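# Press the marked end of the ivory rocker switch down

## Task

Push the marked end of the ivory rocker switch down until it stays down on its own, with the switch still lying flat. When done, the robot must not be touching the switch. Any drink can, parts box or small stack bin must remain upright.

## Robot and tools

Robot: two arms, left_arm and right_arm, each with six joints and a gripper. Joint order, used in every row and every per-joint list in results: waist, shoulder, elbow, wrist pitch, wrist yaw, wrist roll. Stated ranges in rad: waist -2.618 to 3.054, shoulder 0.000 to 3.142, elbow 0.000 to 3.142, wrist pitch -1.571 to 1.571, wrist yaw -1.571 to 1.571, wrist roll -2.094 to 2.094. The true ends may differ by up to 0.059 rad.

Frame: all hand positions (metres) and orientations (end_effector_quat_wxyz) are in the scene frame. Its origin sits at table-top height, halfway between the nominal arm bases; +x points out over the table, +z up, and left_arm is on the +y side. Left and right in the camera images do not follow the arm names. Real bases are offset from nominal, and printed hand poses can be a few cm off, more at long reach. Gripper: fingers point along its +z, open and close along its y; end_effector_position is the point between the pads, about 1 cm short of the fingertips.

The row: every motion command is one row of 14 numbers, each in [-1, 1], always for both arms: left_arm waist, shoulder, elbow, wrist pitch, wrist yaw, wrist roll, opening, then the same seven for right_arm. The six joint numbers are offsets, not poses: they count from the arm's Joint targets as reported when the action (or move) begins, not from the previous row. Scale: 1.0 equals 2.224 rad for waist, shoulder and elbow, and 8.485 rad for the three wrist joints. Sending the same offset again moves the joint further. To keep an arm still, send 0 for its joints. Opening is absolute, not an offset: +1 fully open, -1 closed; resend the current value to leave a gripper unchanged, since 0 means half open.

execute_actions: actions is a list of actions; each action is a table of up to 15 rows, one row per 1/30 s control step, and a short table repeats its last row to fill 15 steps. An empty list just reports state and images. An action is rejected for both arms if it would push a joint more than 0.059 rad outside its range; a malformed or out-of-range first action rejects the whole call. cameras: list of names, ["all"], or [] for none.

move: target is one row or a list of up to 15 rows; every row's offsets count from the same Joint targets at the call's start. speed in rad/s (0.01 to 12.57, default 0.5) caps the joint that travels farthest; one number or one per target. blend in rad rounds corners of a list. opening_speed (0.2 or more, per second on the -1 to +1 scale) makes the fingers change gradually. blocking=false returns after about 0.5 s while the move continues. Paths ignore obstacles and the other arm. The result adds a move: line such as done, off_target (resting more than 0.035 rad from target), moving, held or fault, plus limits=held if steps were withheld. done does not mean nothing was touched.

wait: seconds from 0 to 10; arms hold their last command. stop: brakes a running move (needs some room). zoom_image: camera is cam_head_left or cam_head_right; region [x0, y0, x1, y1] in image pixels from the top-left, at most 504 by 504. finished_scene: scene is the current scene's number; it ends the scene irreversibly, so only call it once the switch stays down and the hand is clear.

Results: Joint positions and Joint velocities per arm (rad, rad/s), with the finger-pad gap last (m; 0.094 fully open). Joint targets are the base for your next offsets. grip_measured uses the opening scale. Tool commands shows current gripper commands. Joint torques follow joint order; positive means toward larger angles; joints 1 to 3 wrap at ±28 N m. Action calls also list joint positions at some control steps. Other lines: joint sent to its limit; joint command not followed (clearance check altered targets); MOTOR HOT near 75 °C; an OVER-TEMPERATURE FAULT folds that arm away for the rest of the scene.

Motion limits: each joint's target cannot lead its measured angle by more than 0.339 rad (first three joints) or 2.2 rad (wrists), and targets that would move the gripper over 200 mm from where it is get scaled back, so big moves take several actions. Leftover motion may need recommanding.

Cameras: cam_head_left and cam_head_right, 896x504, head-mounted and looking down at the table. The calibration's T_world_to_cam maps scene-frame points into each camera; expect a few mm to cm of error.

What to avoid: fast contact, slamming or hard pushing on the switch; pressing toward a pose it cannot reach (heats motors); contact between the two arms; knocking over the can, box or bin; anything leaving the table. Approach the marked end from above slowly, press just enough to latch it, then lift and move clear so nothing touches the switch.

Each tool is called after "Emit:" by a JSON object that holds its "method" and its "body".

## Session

Emit:
{"method": "execute_actions", "body": {"actions": [], "cameras": ["all"]}}

Scene clock: 0.00 s.
left_arm: end_effector_position=(+0.4364, +0.2538, +0.1116) grip_measured=+1.000 end_effector_quat_wxyz=(+0.579, +0.028, +0.810, -0.084) | right_arm: end_effector_position=(+0.3944, -0.2769, +0.0830) grip_measured=+1.000 end_effector_quat_wxyz=(+0.563, +0.034, +0.826, +0.021)
Joint positions: left_arm=[0.065 1.514 0.411 0.774 0.215 -0.036 0.094] | right_arm=[-0.117 1.567 0.353 0.835 -0.132 0.026 0.094]
Joint velocities: within noise
Joint torques (N m): no reading
Heat: left arm: 25 °C; right arm: 28 °C.
Joint targets: left_arm=[0.065 1.504 0.421 0.784 0.216 -0.036] | right_arm=[-0.117 1.560 0.360 0.835 -0.133 0.026]
Tool commands: left_gripper/opening=+1.0 right_gripper/opening=+1.0

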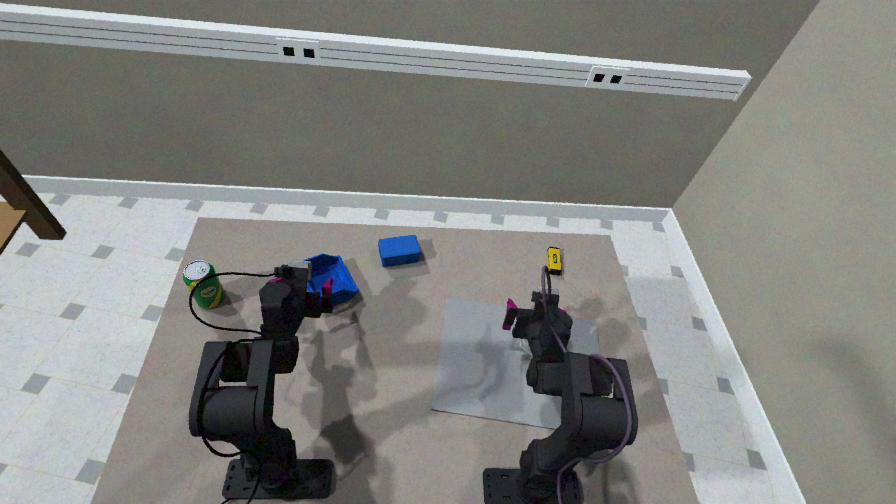

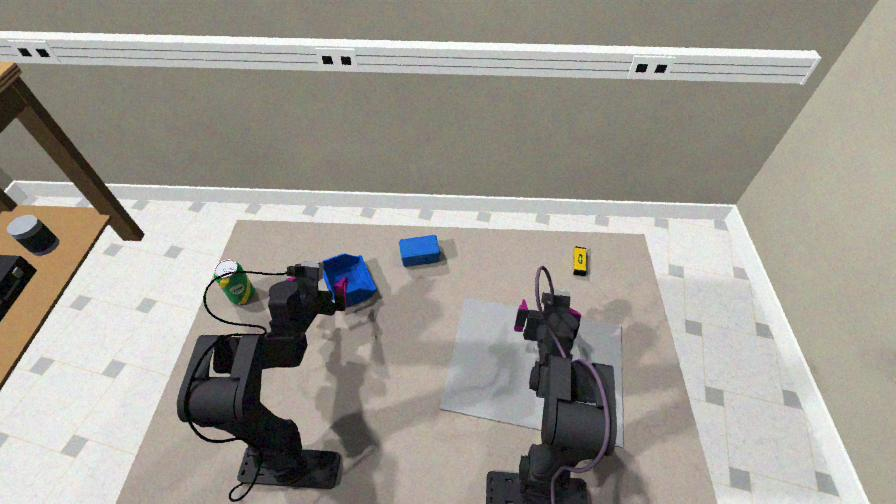

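Emit:
{"method": "move", "body": {"target": [0, 0, 0, 0, 0, 0, 1.0, -0.27, 0, 0.03, 0, 0.0157, -0.0031, -1.0], "speed": 1.2, "cameras": ["all"]}}

Emit:
{"method": "zoom_image", "body": {"camera": "cam_head_left", "region": [480, 310, 570, 400]}}

Emit:
{"method": "zoom_image", "body": {"camera": "cam_head_right", "region": [500, 310, 590, 400]}}

Scene clock: 2.67 s.
left_arm: end_effector_position=(+0.4364, +0.2538, +0.1116) grip_measured=+1.000 end_effector_quat_wxyz=(+0.579, +0.028, +0.810, -0.084) | right_arm: end_effector_position=(+0.3022, -0.5158, +0.0954) grip_measured=-0.997 end_effector_quat_wxyz=(+0.536, +0.298, +0.763, -0.206)
Joint positions: left_arm=[0.065 1.514 0.411 0.774 0.215 -0.036 0.094] | right_arm=[-0.716 1.567 0.395 0.824 -0.006 0.004 0]
Joint torques (N m): left_arm=[-0.01 -5.16 7.19 2.23 0.09 -0.04] | right_arm=[-0.2 -4.92 8.47 2.2 0.01 -0.07]
Heat: left arm: 25 °C; right arm: 28 °C.
Joint targets: left_arm=[0.065 1.504 0.421 0.784 0.216 -0.036] | right_arm=[-0.718 1.560 0.427 0.835 0.000 0.000]
move: done

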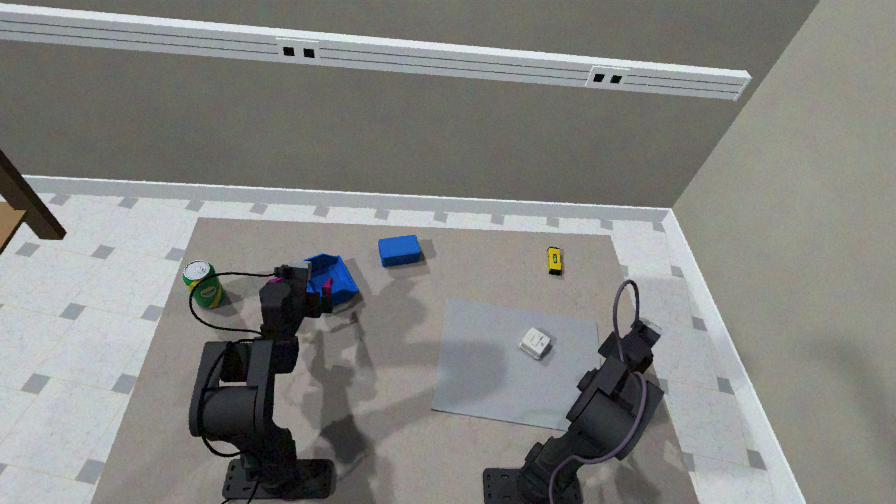

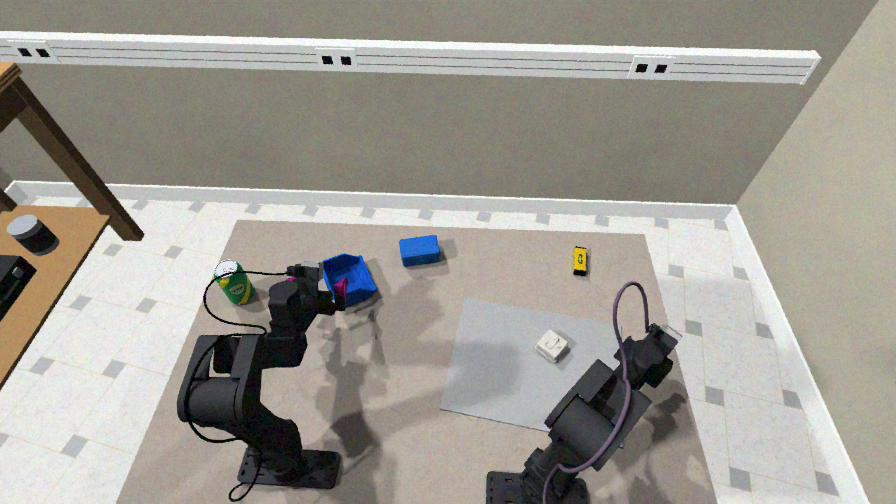

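Scaled by 5.600 from the camera's 896x504 image, which has a finer 1280x720 frame.

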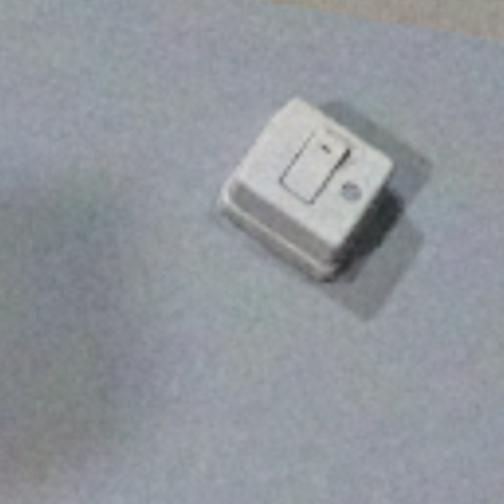

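Scaled by 5.600 from the camera's 896x504 image, which has a finer 1280x720 frame.

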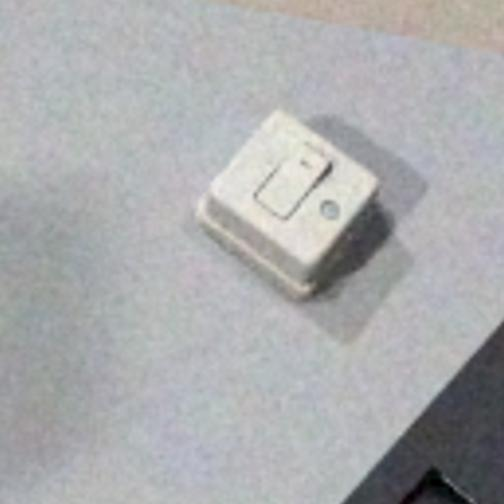

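Emit:
{"method": "move", "body": {"target": [[0, 0, 0, 0, 0, 0, 1.0, 0.08, 0.018, 0.2352, -0.0984, 0, 0, -1.0],[0, 0, 0, 0, 0, 0, 1.0, 0.2531, 0.1589, 0.4977, -0.2481, 0, 0, -1.0],[0, 0, 0, 0, 0, 0, 1.0, 0.2531, 0.1656, 0.4790, -0.2415, 0, 0, -1.0]], "speed": [1.5, 1.5, 0.3], "blend": [0.2, 0, 0], "cameras": ["all"]}}

Emit:
{"method": "zoom_image", "body": {"camera": "cam_head_left", "region": [490, 290, 580, 380]}}

Emit:
{"method": "zoom_image", "body": {"camera": "cam_head_right", "region": [510, 290, 600, 380]}}

Scene clock: 12.43 s.
left_arm: end_effector_position=(+0.4364, +0.2538, +0.1116) grip_measured=+1.000 end_effector_quat_wxyz=(+0.579, +0.028, +0.810, -0.084) | right_arm: end_effector_position=(+0.3389, -0.3052, +0.0758) grip_measured=-0.997 end_effector_quat_wxyz=(-0.032, +0.093, +0.995, +0.004)
Joint positions: left_arm=[0.065 1.514 0.411 0.774 0.215 -0.036 0.094] | right_arm=[-0.155 1.908 1.493 -1.219 -0.002 0.002 0]
Joint torques (N m): left_arm=[-0.05 -5.3 7.31 2.24 0.08 -0.04] | right_arm=[0.01 -6.48 6.31 0.26 0.02 -0.05]
Heat: left arm: 27 °C; right arm: 30 °C.
Joint targets: left_arm=[0.065 1.504 0.421 0.784 0.216 -0.036] | right_arm=[-0.155 1.929 1.492 -1.214 0.000 -0.001]
move: done

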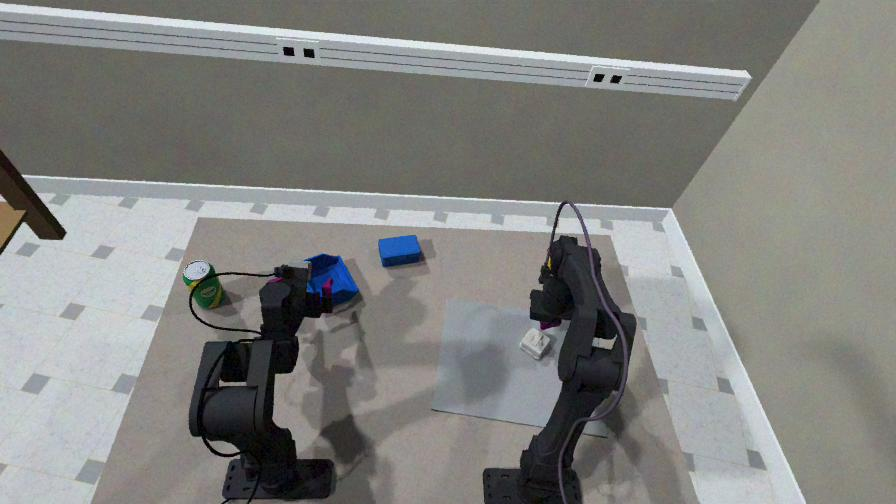

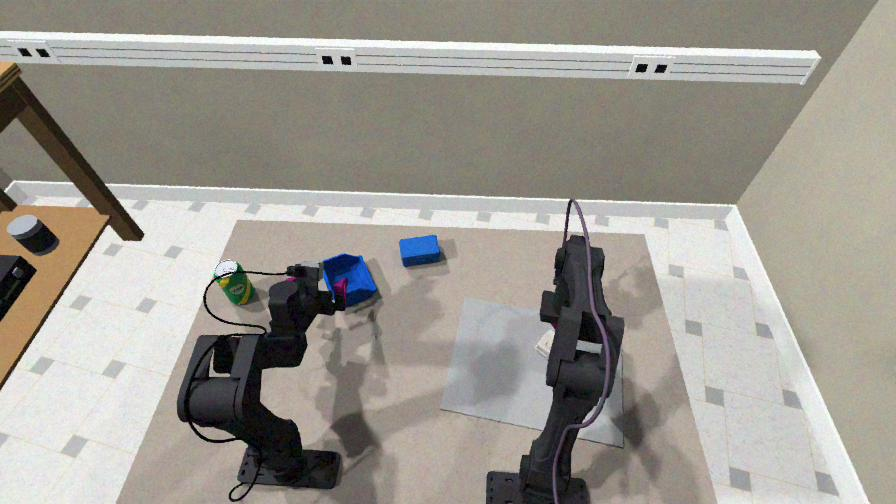

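Scaled by 5.600 from the camera's 896x504 image, which has a finer 1280x720 frame.

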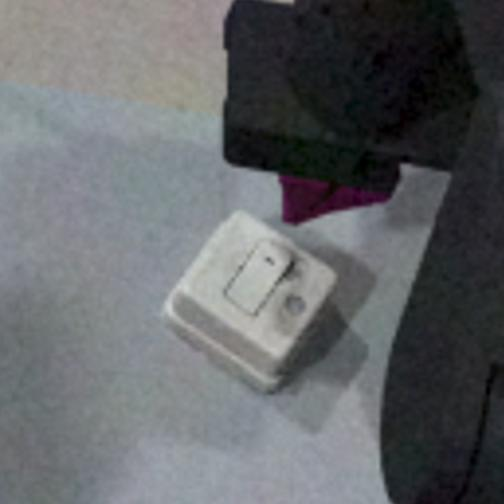

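Scaled by 5.600 from the camera's 896x504 image, which has a finer 1280x720 frame.

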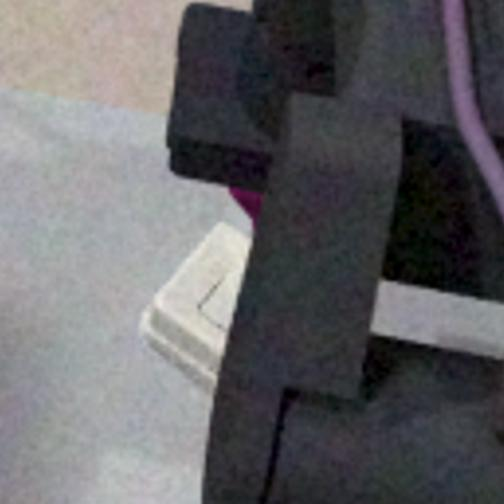

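Emit:
{"method": "move", "body": {"target": [[0, 0, 0, 0, 0, 0, 1.0, 0, 0.0057, -0.0189, 0.0066, 0, 0, -1.0],[0, 0, 0, 0, 0, 0, 1.0, 0, 0.0180, -0.0576, 0.0199, 0, 0, -1.0]], "speed": [0.3, 0.12], "cameras": []}}

Emit:
{"method": "move", "body": {"target": [0, 0, 0, 0, 0, 0, 1.0, 0, -0.0250, 0.0764, -0.0265, 0, 0, -1.0], "speed": 0.6, "cameras": ["all"]}}

Emit:
{"method": "zoom_image", "body": {"camera": "cam_head_left", "region": [505, 315, 565, 375]}}

Scene clock: 18.27 s.
left_arm: end_effector_position=(+0.4364, +0.2538, +0.1116) grip_measured=+1.000 end_effector_quat_wxyz=(+0.579, +0.028, +0.810, -0.084) | right_arm: end_effector_position=(+0.3421, -0.3058, +0.0365) grip_measured=-0.997 end_effector_quat_wxyz=(-0.026, +0.093, +0.995, +0.003)
Joint positions: left_arm=[0.065 1.514 0.411 0.774 0.215 -0.036 0.094] | right_arm=[-0.155 1.946 1.384 -1.06 -0.002 0.002 0]
Joint torques (N m): left_arm=[0.05 -5.31 7.32 2.2 0.08 -0.05] | right_arm=[0.03 -6.45 4.45 0.4 0.01 -0.05]
Heat: left arm: 28 °C; right arm: 30 °C.
Joint targets: left_arm=[0.065 1.504 0.421 0.784 0.216 -0.036] | right_arm=[-0.155 1.969 1.364 -1.045 0.000 -0.001]
move: done
No camera images: "cameras" was empty.

Scene clock: 19.43 s.
left_arm: end_effector_position=(+0.4364, +0.2538, +0.1116) grip_measured=+1.000 end_effector_quat_wxyz=(+0.579, +0.028, +0.810, -0.084) | right_arm: end_effector_position=(+0.3313, -0.3037, +0.0676) grip_measured=-0.997 end_effector_quat_wxyz=(-0.063, +0.093, +0.994, +0.007)
Joint positions: left_arm=[0.065 1.514 0.411 0.774 0.215 -0.036 0.094] | right_arm=[-0.155 1.946 1.505 -1.257 -0.002 0.002 0]
Joint torques (N m): left_arm=[-0.06 -5.22 7.31 2.24 0.04 -0.02] | right_arm=[0.02 -10.51 8.59 -0.03 0.02 -0.05]
Heat: left arm: 28 °C; right arm: 30 °C.
Joint targets: left_arm=[0.065 1.504 0.421 0.784 0.216 -0.036] | right_arm=[-0.155 1.913 1.534 -1.270 0.000 -0.001]
move: done

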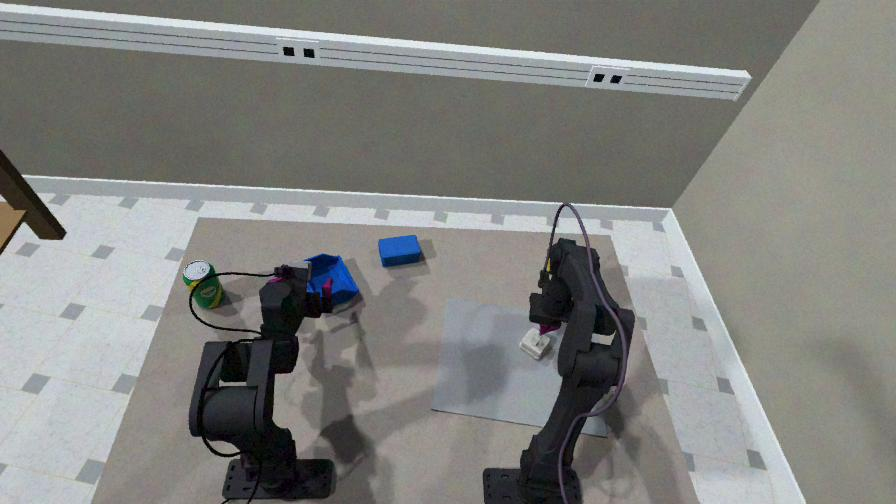

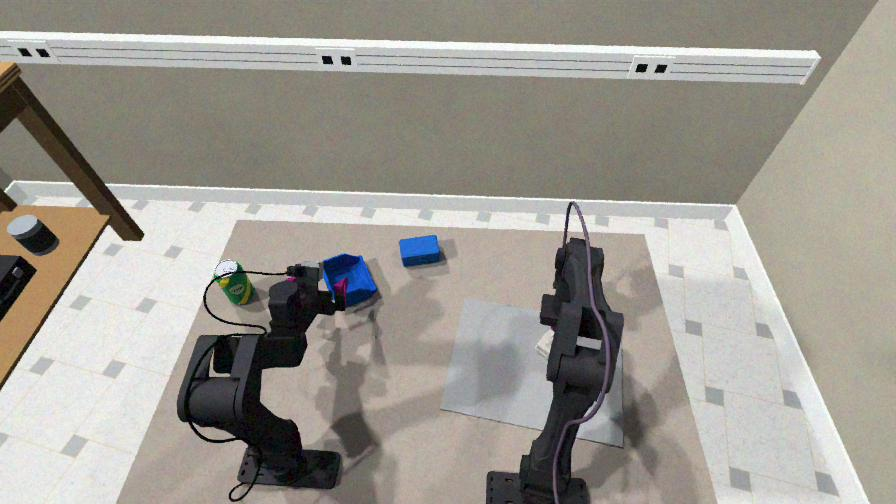

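Scaled by 8.400 from the camera's 896x504 image, which has a finer 1280x720 frame.

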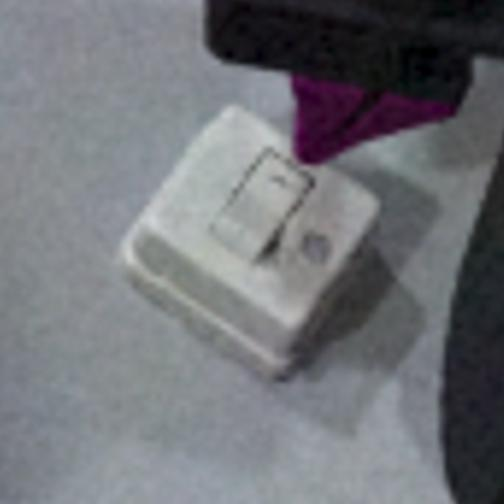

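Emit:
{"method": "finished_scene", "body": {"scene": 2}}

The scene is finished: the task was done.


## Next scene

The same job, from a new start.

Emit:
{"method": "execute_actions", "body": {"actions": [], "cameras": ["all"]}}

Scene clock: 0.00 s.
left_arm: end_effector_position=(+0.4252, +0.2846, +0.1121) grip_measured=+1.000 end_effector_quat_wxyz=(+0.604, -0.041, +0.796, +0.012) | right_arm: end_effector_position=(+0.4148, -0.2792, +0.1161) grip_measured=+1.000 end_effector_quat_wxyz=(+0.622, +0.064, +0.779, -0.053)
Joint positions: left_arm=[0.015 1.501 0.327 0.9 -0.072 -0.052 0.094] | right_arm=[-0.001 1.617 0.385 1.006 0.133 0.026 0.094]
Joint velocities: within noise
Joint torques (N m): no reading
Heat: left arm: 24 °C; right arm: 27 °C.
Joint targets: left_arm=[0.015 1.492 0.336 0.909 -0.072 -0.052] | right_arm=[-0.001 1.609 0.393 1.009 0.134 0.026]
Tool commands: left_gripper/opening=+1.0 right_gripper/opening=+1.0

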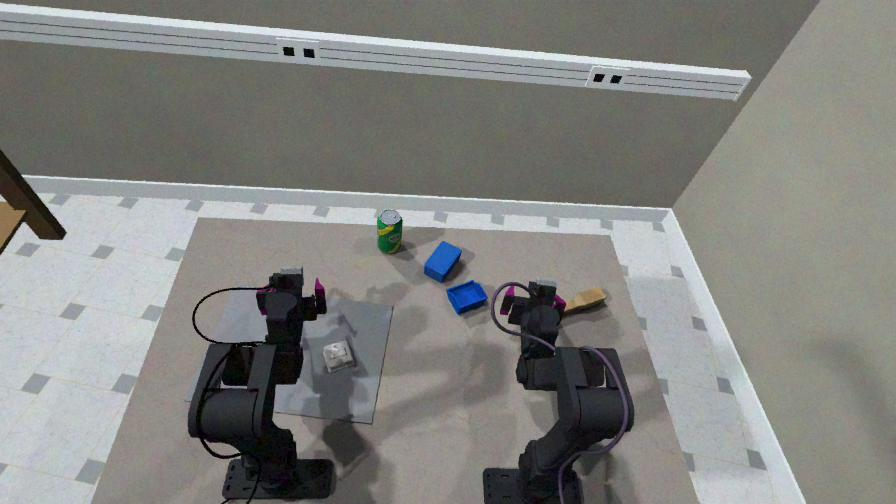

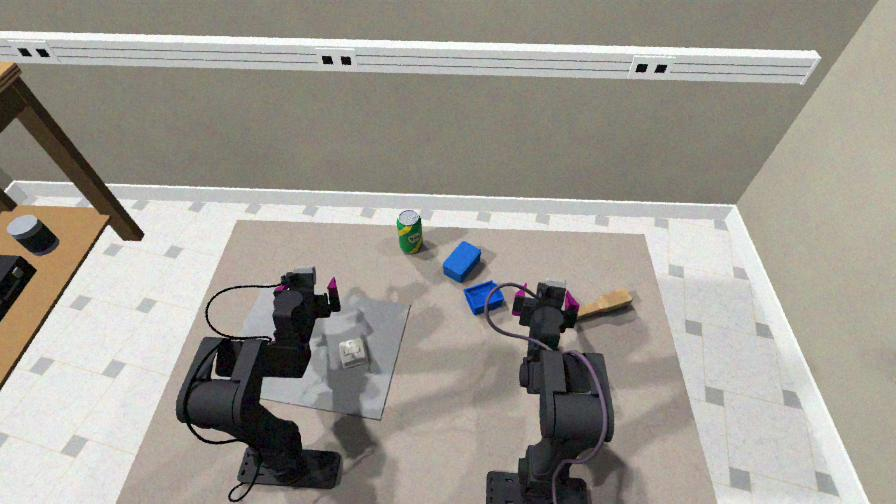

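Emit:
{"method": "zoom_image", "body": {"camera": "cam_head_left", "region": [310, 330, 370, 390]}}

Emit:
{"method": "zoom_image", "body": {"camera": "cam_head_right", "region": [325, 325, 385, 385]}}

Scaled by 8.400 from the camera's 896x504 image, which has a finer 1280x720 frame.

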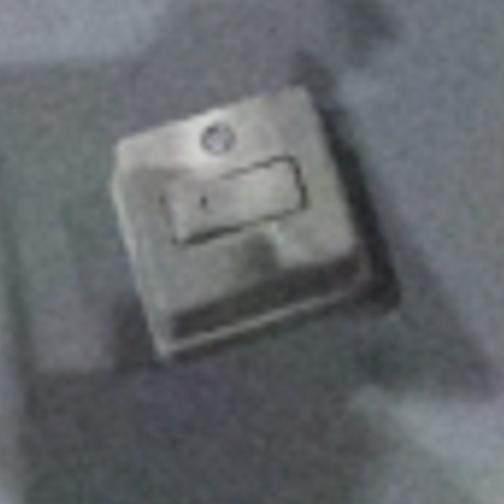

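Scaled by 8.400 from the camera's 896x504 image, which has a finer 1280x720 frame.

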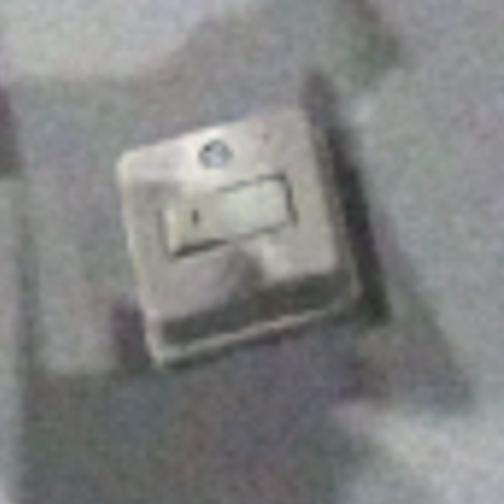

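Emit:
{"method": "move", "body": {"target": [[-0.045, 0.0261, 0.2086, -0.0953, 0.0085, 0.0061, -1.0, 0, 0, 0, 0, 0, 0, 1.0],[-0.1403, 0.0749, 0.3988, -0.2502, 0.0085, 0.0061, -1.0, 0, 0, 0, 0, 0, 0, 1.0],[-0.1403, 0.0818, 0.3801, -0.2435, 0.0085, 0.0061, -1.0, 0, 0, 0, 0, 0, 0, 1.0]], "speed": [1.5, 1.5, 0.3], "blend": [0.2, 0, 0], "cameras": ["all"]}}

Emit:
{"method": "zoom_image", "body": {"camera": "cam_head_left", "region": [300, 310, 370, 380]}}

Emit:
{"method": "zoom_image", "body": {"camera": "cam_head_right", "region": [315, 310, 385, 380]}}

Scene clock: 11.03 s.
left_arm: end_effector_position=(+0.2936, +0.1915, +0.0749) grip_measured=-0.995 end_effector_quat_wxyz=(-0.035, +0.148, +0.988, +0.010) | right_arm: end_effector_position=(+0.4145, -0.2793, +0.1151) grip_measured=+1.000 end_effector_quat_wxyz=(+0.620, +0.064, +0.780, -0.054)
Joint positions: left_arm=[-0.292 1.661 1.185 -1.167 -0.008 -0.012 0] | right_arm=[-0.001 1.617 0.385 1.002 0.134 0.026 0.094]
Joint torques (N m): left_arm=[-0.44 -5.24 6.08 0.5 0.1 0.07] | right_arm=[-0.01 -5.3 5.96 2.14 0.02 -0.03]
Heat: left arm: 25 °C; right arm: 29 °C.
Joint targets: left_arm=[-0.297 1.674 1.182 -1.157 0.000 -0.001] | right_arm=[-0.001 1.609 0.393 1.009 0.134 0.026]
move: done

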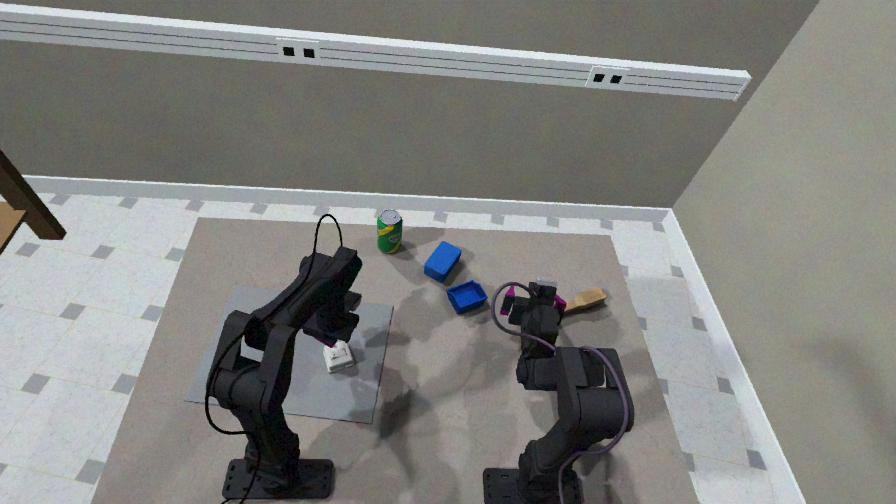

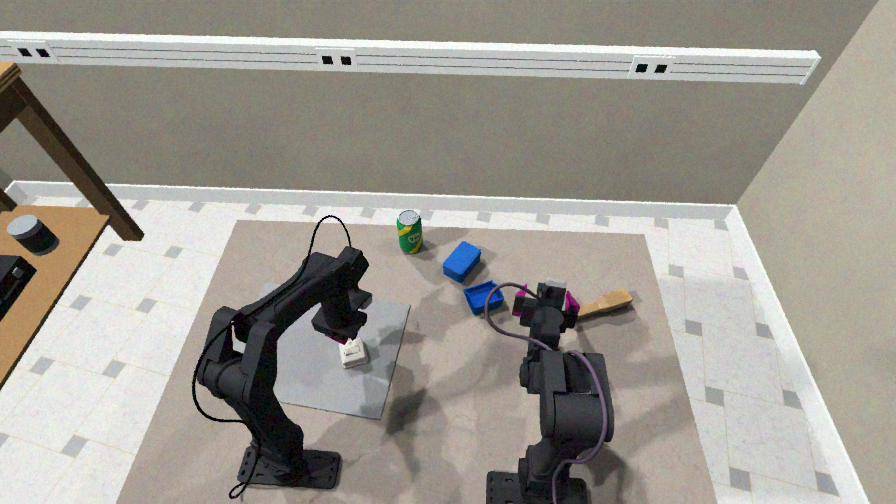

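Scaled by 7.200 from the camera's 896x504 image, which has a finer 1280x720 frame.

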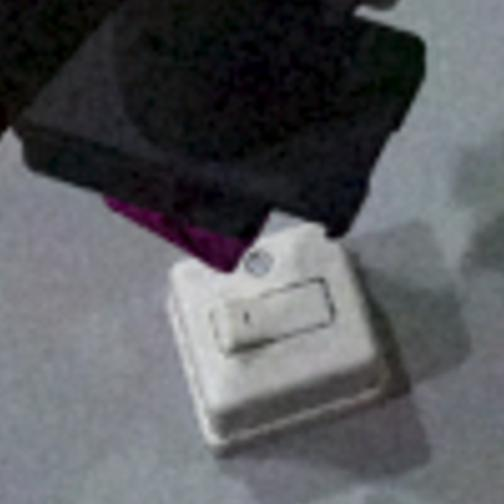

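Scaled by 7.200 from the camera's 896x504 image, which has a finer 1280x720 frame.

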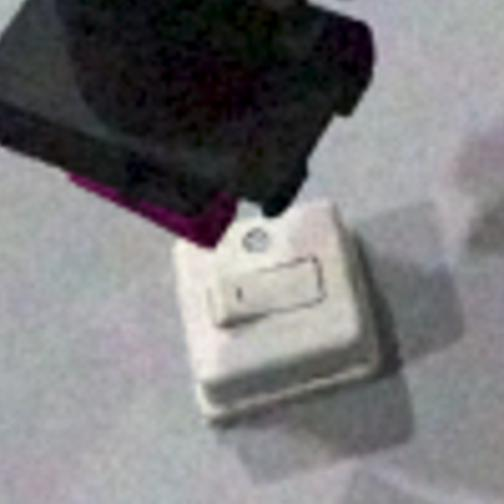

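Emit:
{"method": "move", "body": {"target": [[0, 0.0042, -0.0217, 0.00675, 0, 0, -1.0, 0, 0, 0, 0, 0, 0, 1.0],[0, 0.0126, -0.0652, 0.0203, 0, 0, -1.0, 0, 0, 0, 0, 0, 0, 1.0]], "speed": [0.3, 0.12], "cameras": []}}

Emit:
{"method": "move", "body": {"target": [0, -0.0196, 0.0836, -0.0270, 0, 0, -1.0, 0, 0, 0, 0, 0, 0, 1.0], "speed": 0.6, "cameras": ["all"]}}

Emit:
{"method": "zoom_image", "body": {"camera": "cam_head_left", "region": [310, 325, 370, 385]}}

Emit:
{"method": "zoom_image", "body": {"camera": "cam_head_right", "region": [325, 325, 385, 385]}}

Scene clock: 16.60 s.
left_arm: end_effector_position=(+0.2855, +0.1941, +0.0371) grip_measured=-0.995 end_effector_quat_wxyz=(-0.039, +0.148, +0.988, +0.010) | right_arm: end_effector_position=(+0.4145, -0.2793, +0.1151) grip_measured=+1.000 end_effector_quat_wxyz=(+0.620, +0.064, +0.780, -0.054)
Joint positions: left_arm=[-0.292 1.683 1.051 -1.019 -0.008 -0.012 0] | right_arm=[-0.001 1.617 0.385 1.002 0.134 0.026 0.094]
Joint torques (N m): left_arm=[-0.46 -4.59 4.86 0.74 0.09 0.06] | right_arm=[-0.01 -5.31 5.97 2.15 0.01 -0.02]
Heat: left arm: 25 °C; right arm: 30 °C.
Joint targets: left_arm=[-0.297 1.702 1.036 -0.984 0.000 -0.001] | right_arm=[-0.001 1.609 0.393 1.009 0.134 0.026]
move: done
No camera images: "cameras" was empty.

Scene clock: 17.77 s.
left_arm: end_effector_position=(+0.2886, +0.1931, +0.0741) grip_measured=-0.995 end_effector_quat_wxyz=(-0.056, +0.148, +0.987, +0.013) | right_arm: end_effector_position=(+0.4145, -0.2793, +0.1151) grip_measured=+1.000 end_effector_quat_wxyz=(+0.620, +0.064, +0.780, -0.054)
Joint positions: left_arm=[-0.292 1.683 1.202 -1.205 -0.008 -0.012 0] | right_arm=[-0.001 1.617 0.385 1.002 0.134 0.026 0.094]
Joint torques (N m): left_arm=[-0.53 -8.27 8.31 0.28 0.11 0.08] | right_arm=[-0.01 -5.33 5.97 2.15 0.02 -0.03]
Heat: left arm: 25 °C; right arm: 31 °C.
Joint targets: left_arm=[-0.297 1.658 1.222 -1.214 0.000 -0.001] | right_arm=[-0.001 1.609 0.393 1.009 0.134 0.026]
move: done

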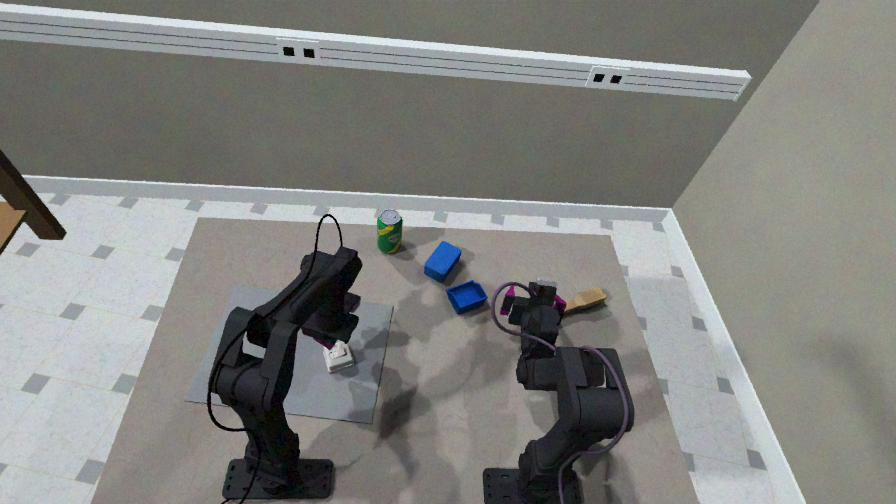

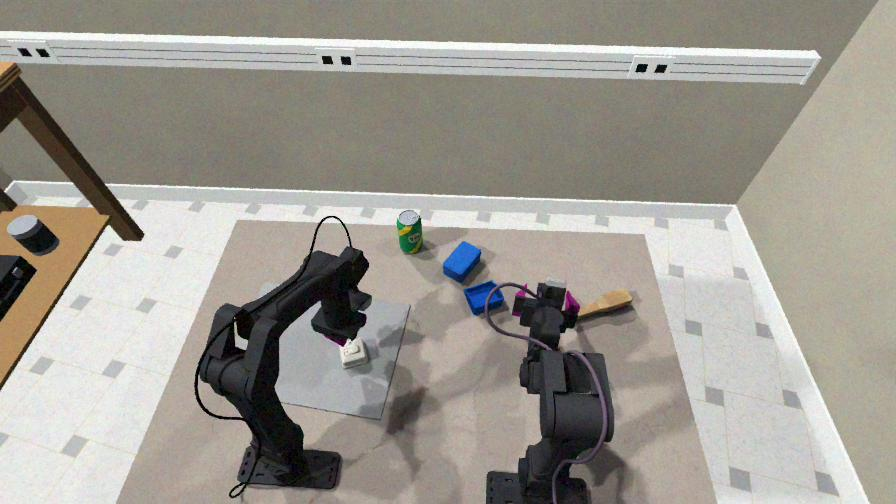

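Scaled by 8.400 from the camera's 896x504 image, which has a finer 1280x720 frame.

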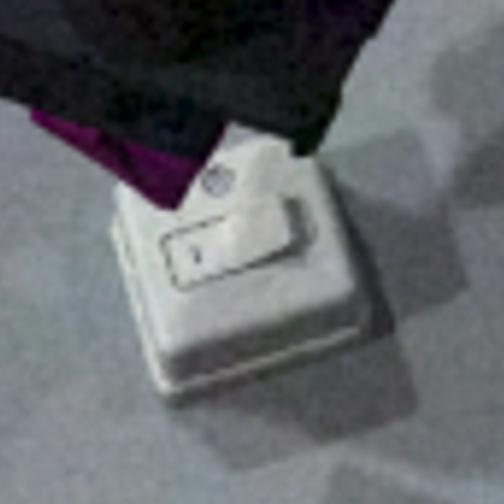

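Scaled by 8.400 from the camera's 896x504 image, which has a finer 1280x720 frame.

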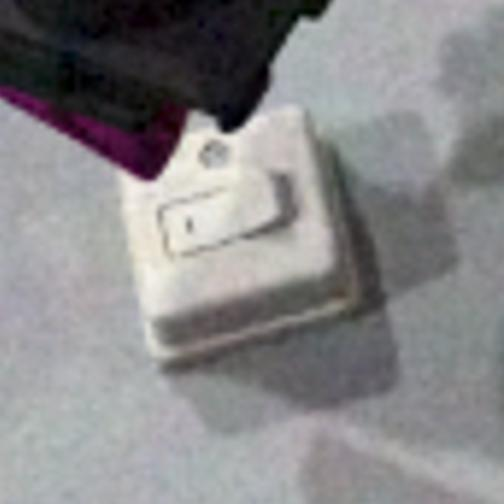

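The rocker has flipped: the marked end is down and the opposite end is up. The switch is lying flat and the gripper is clear of it.

Emit:
{"method": "finished_scene", "body": {"scene": 3}}

The scene is finished: the task was done.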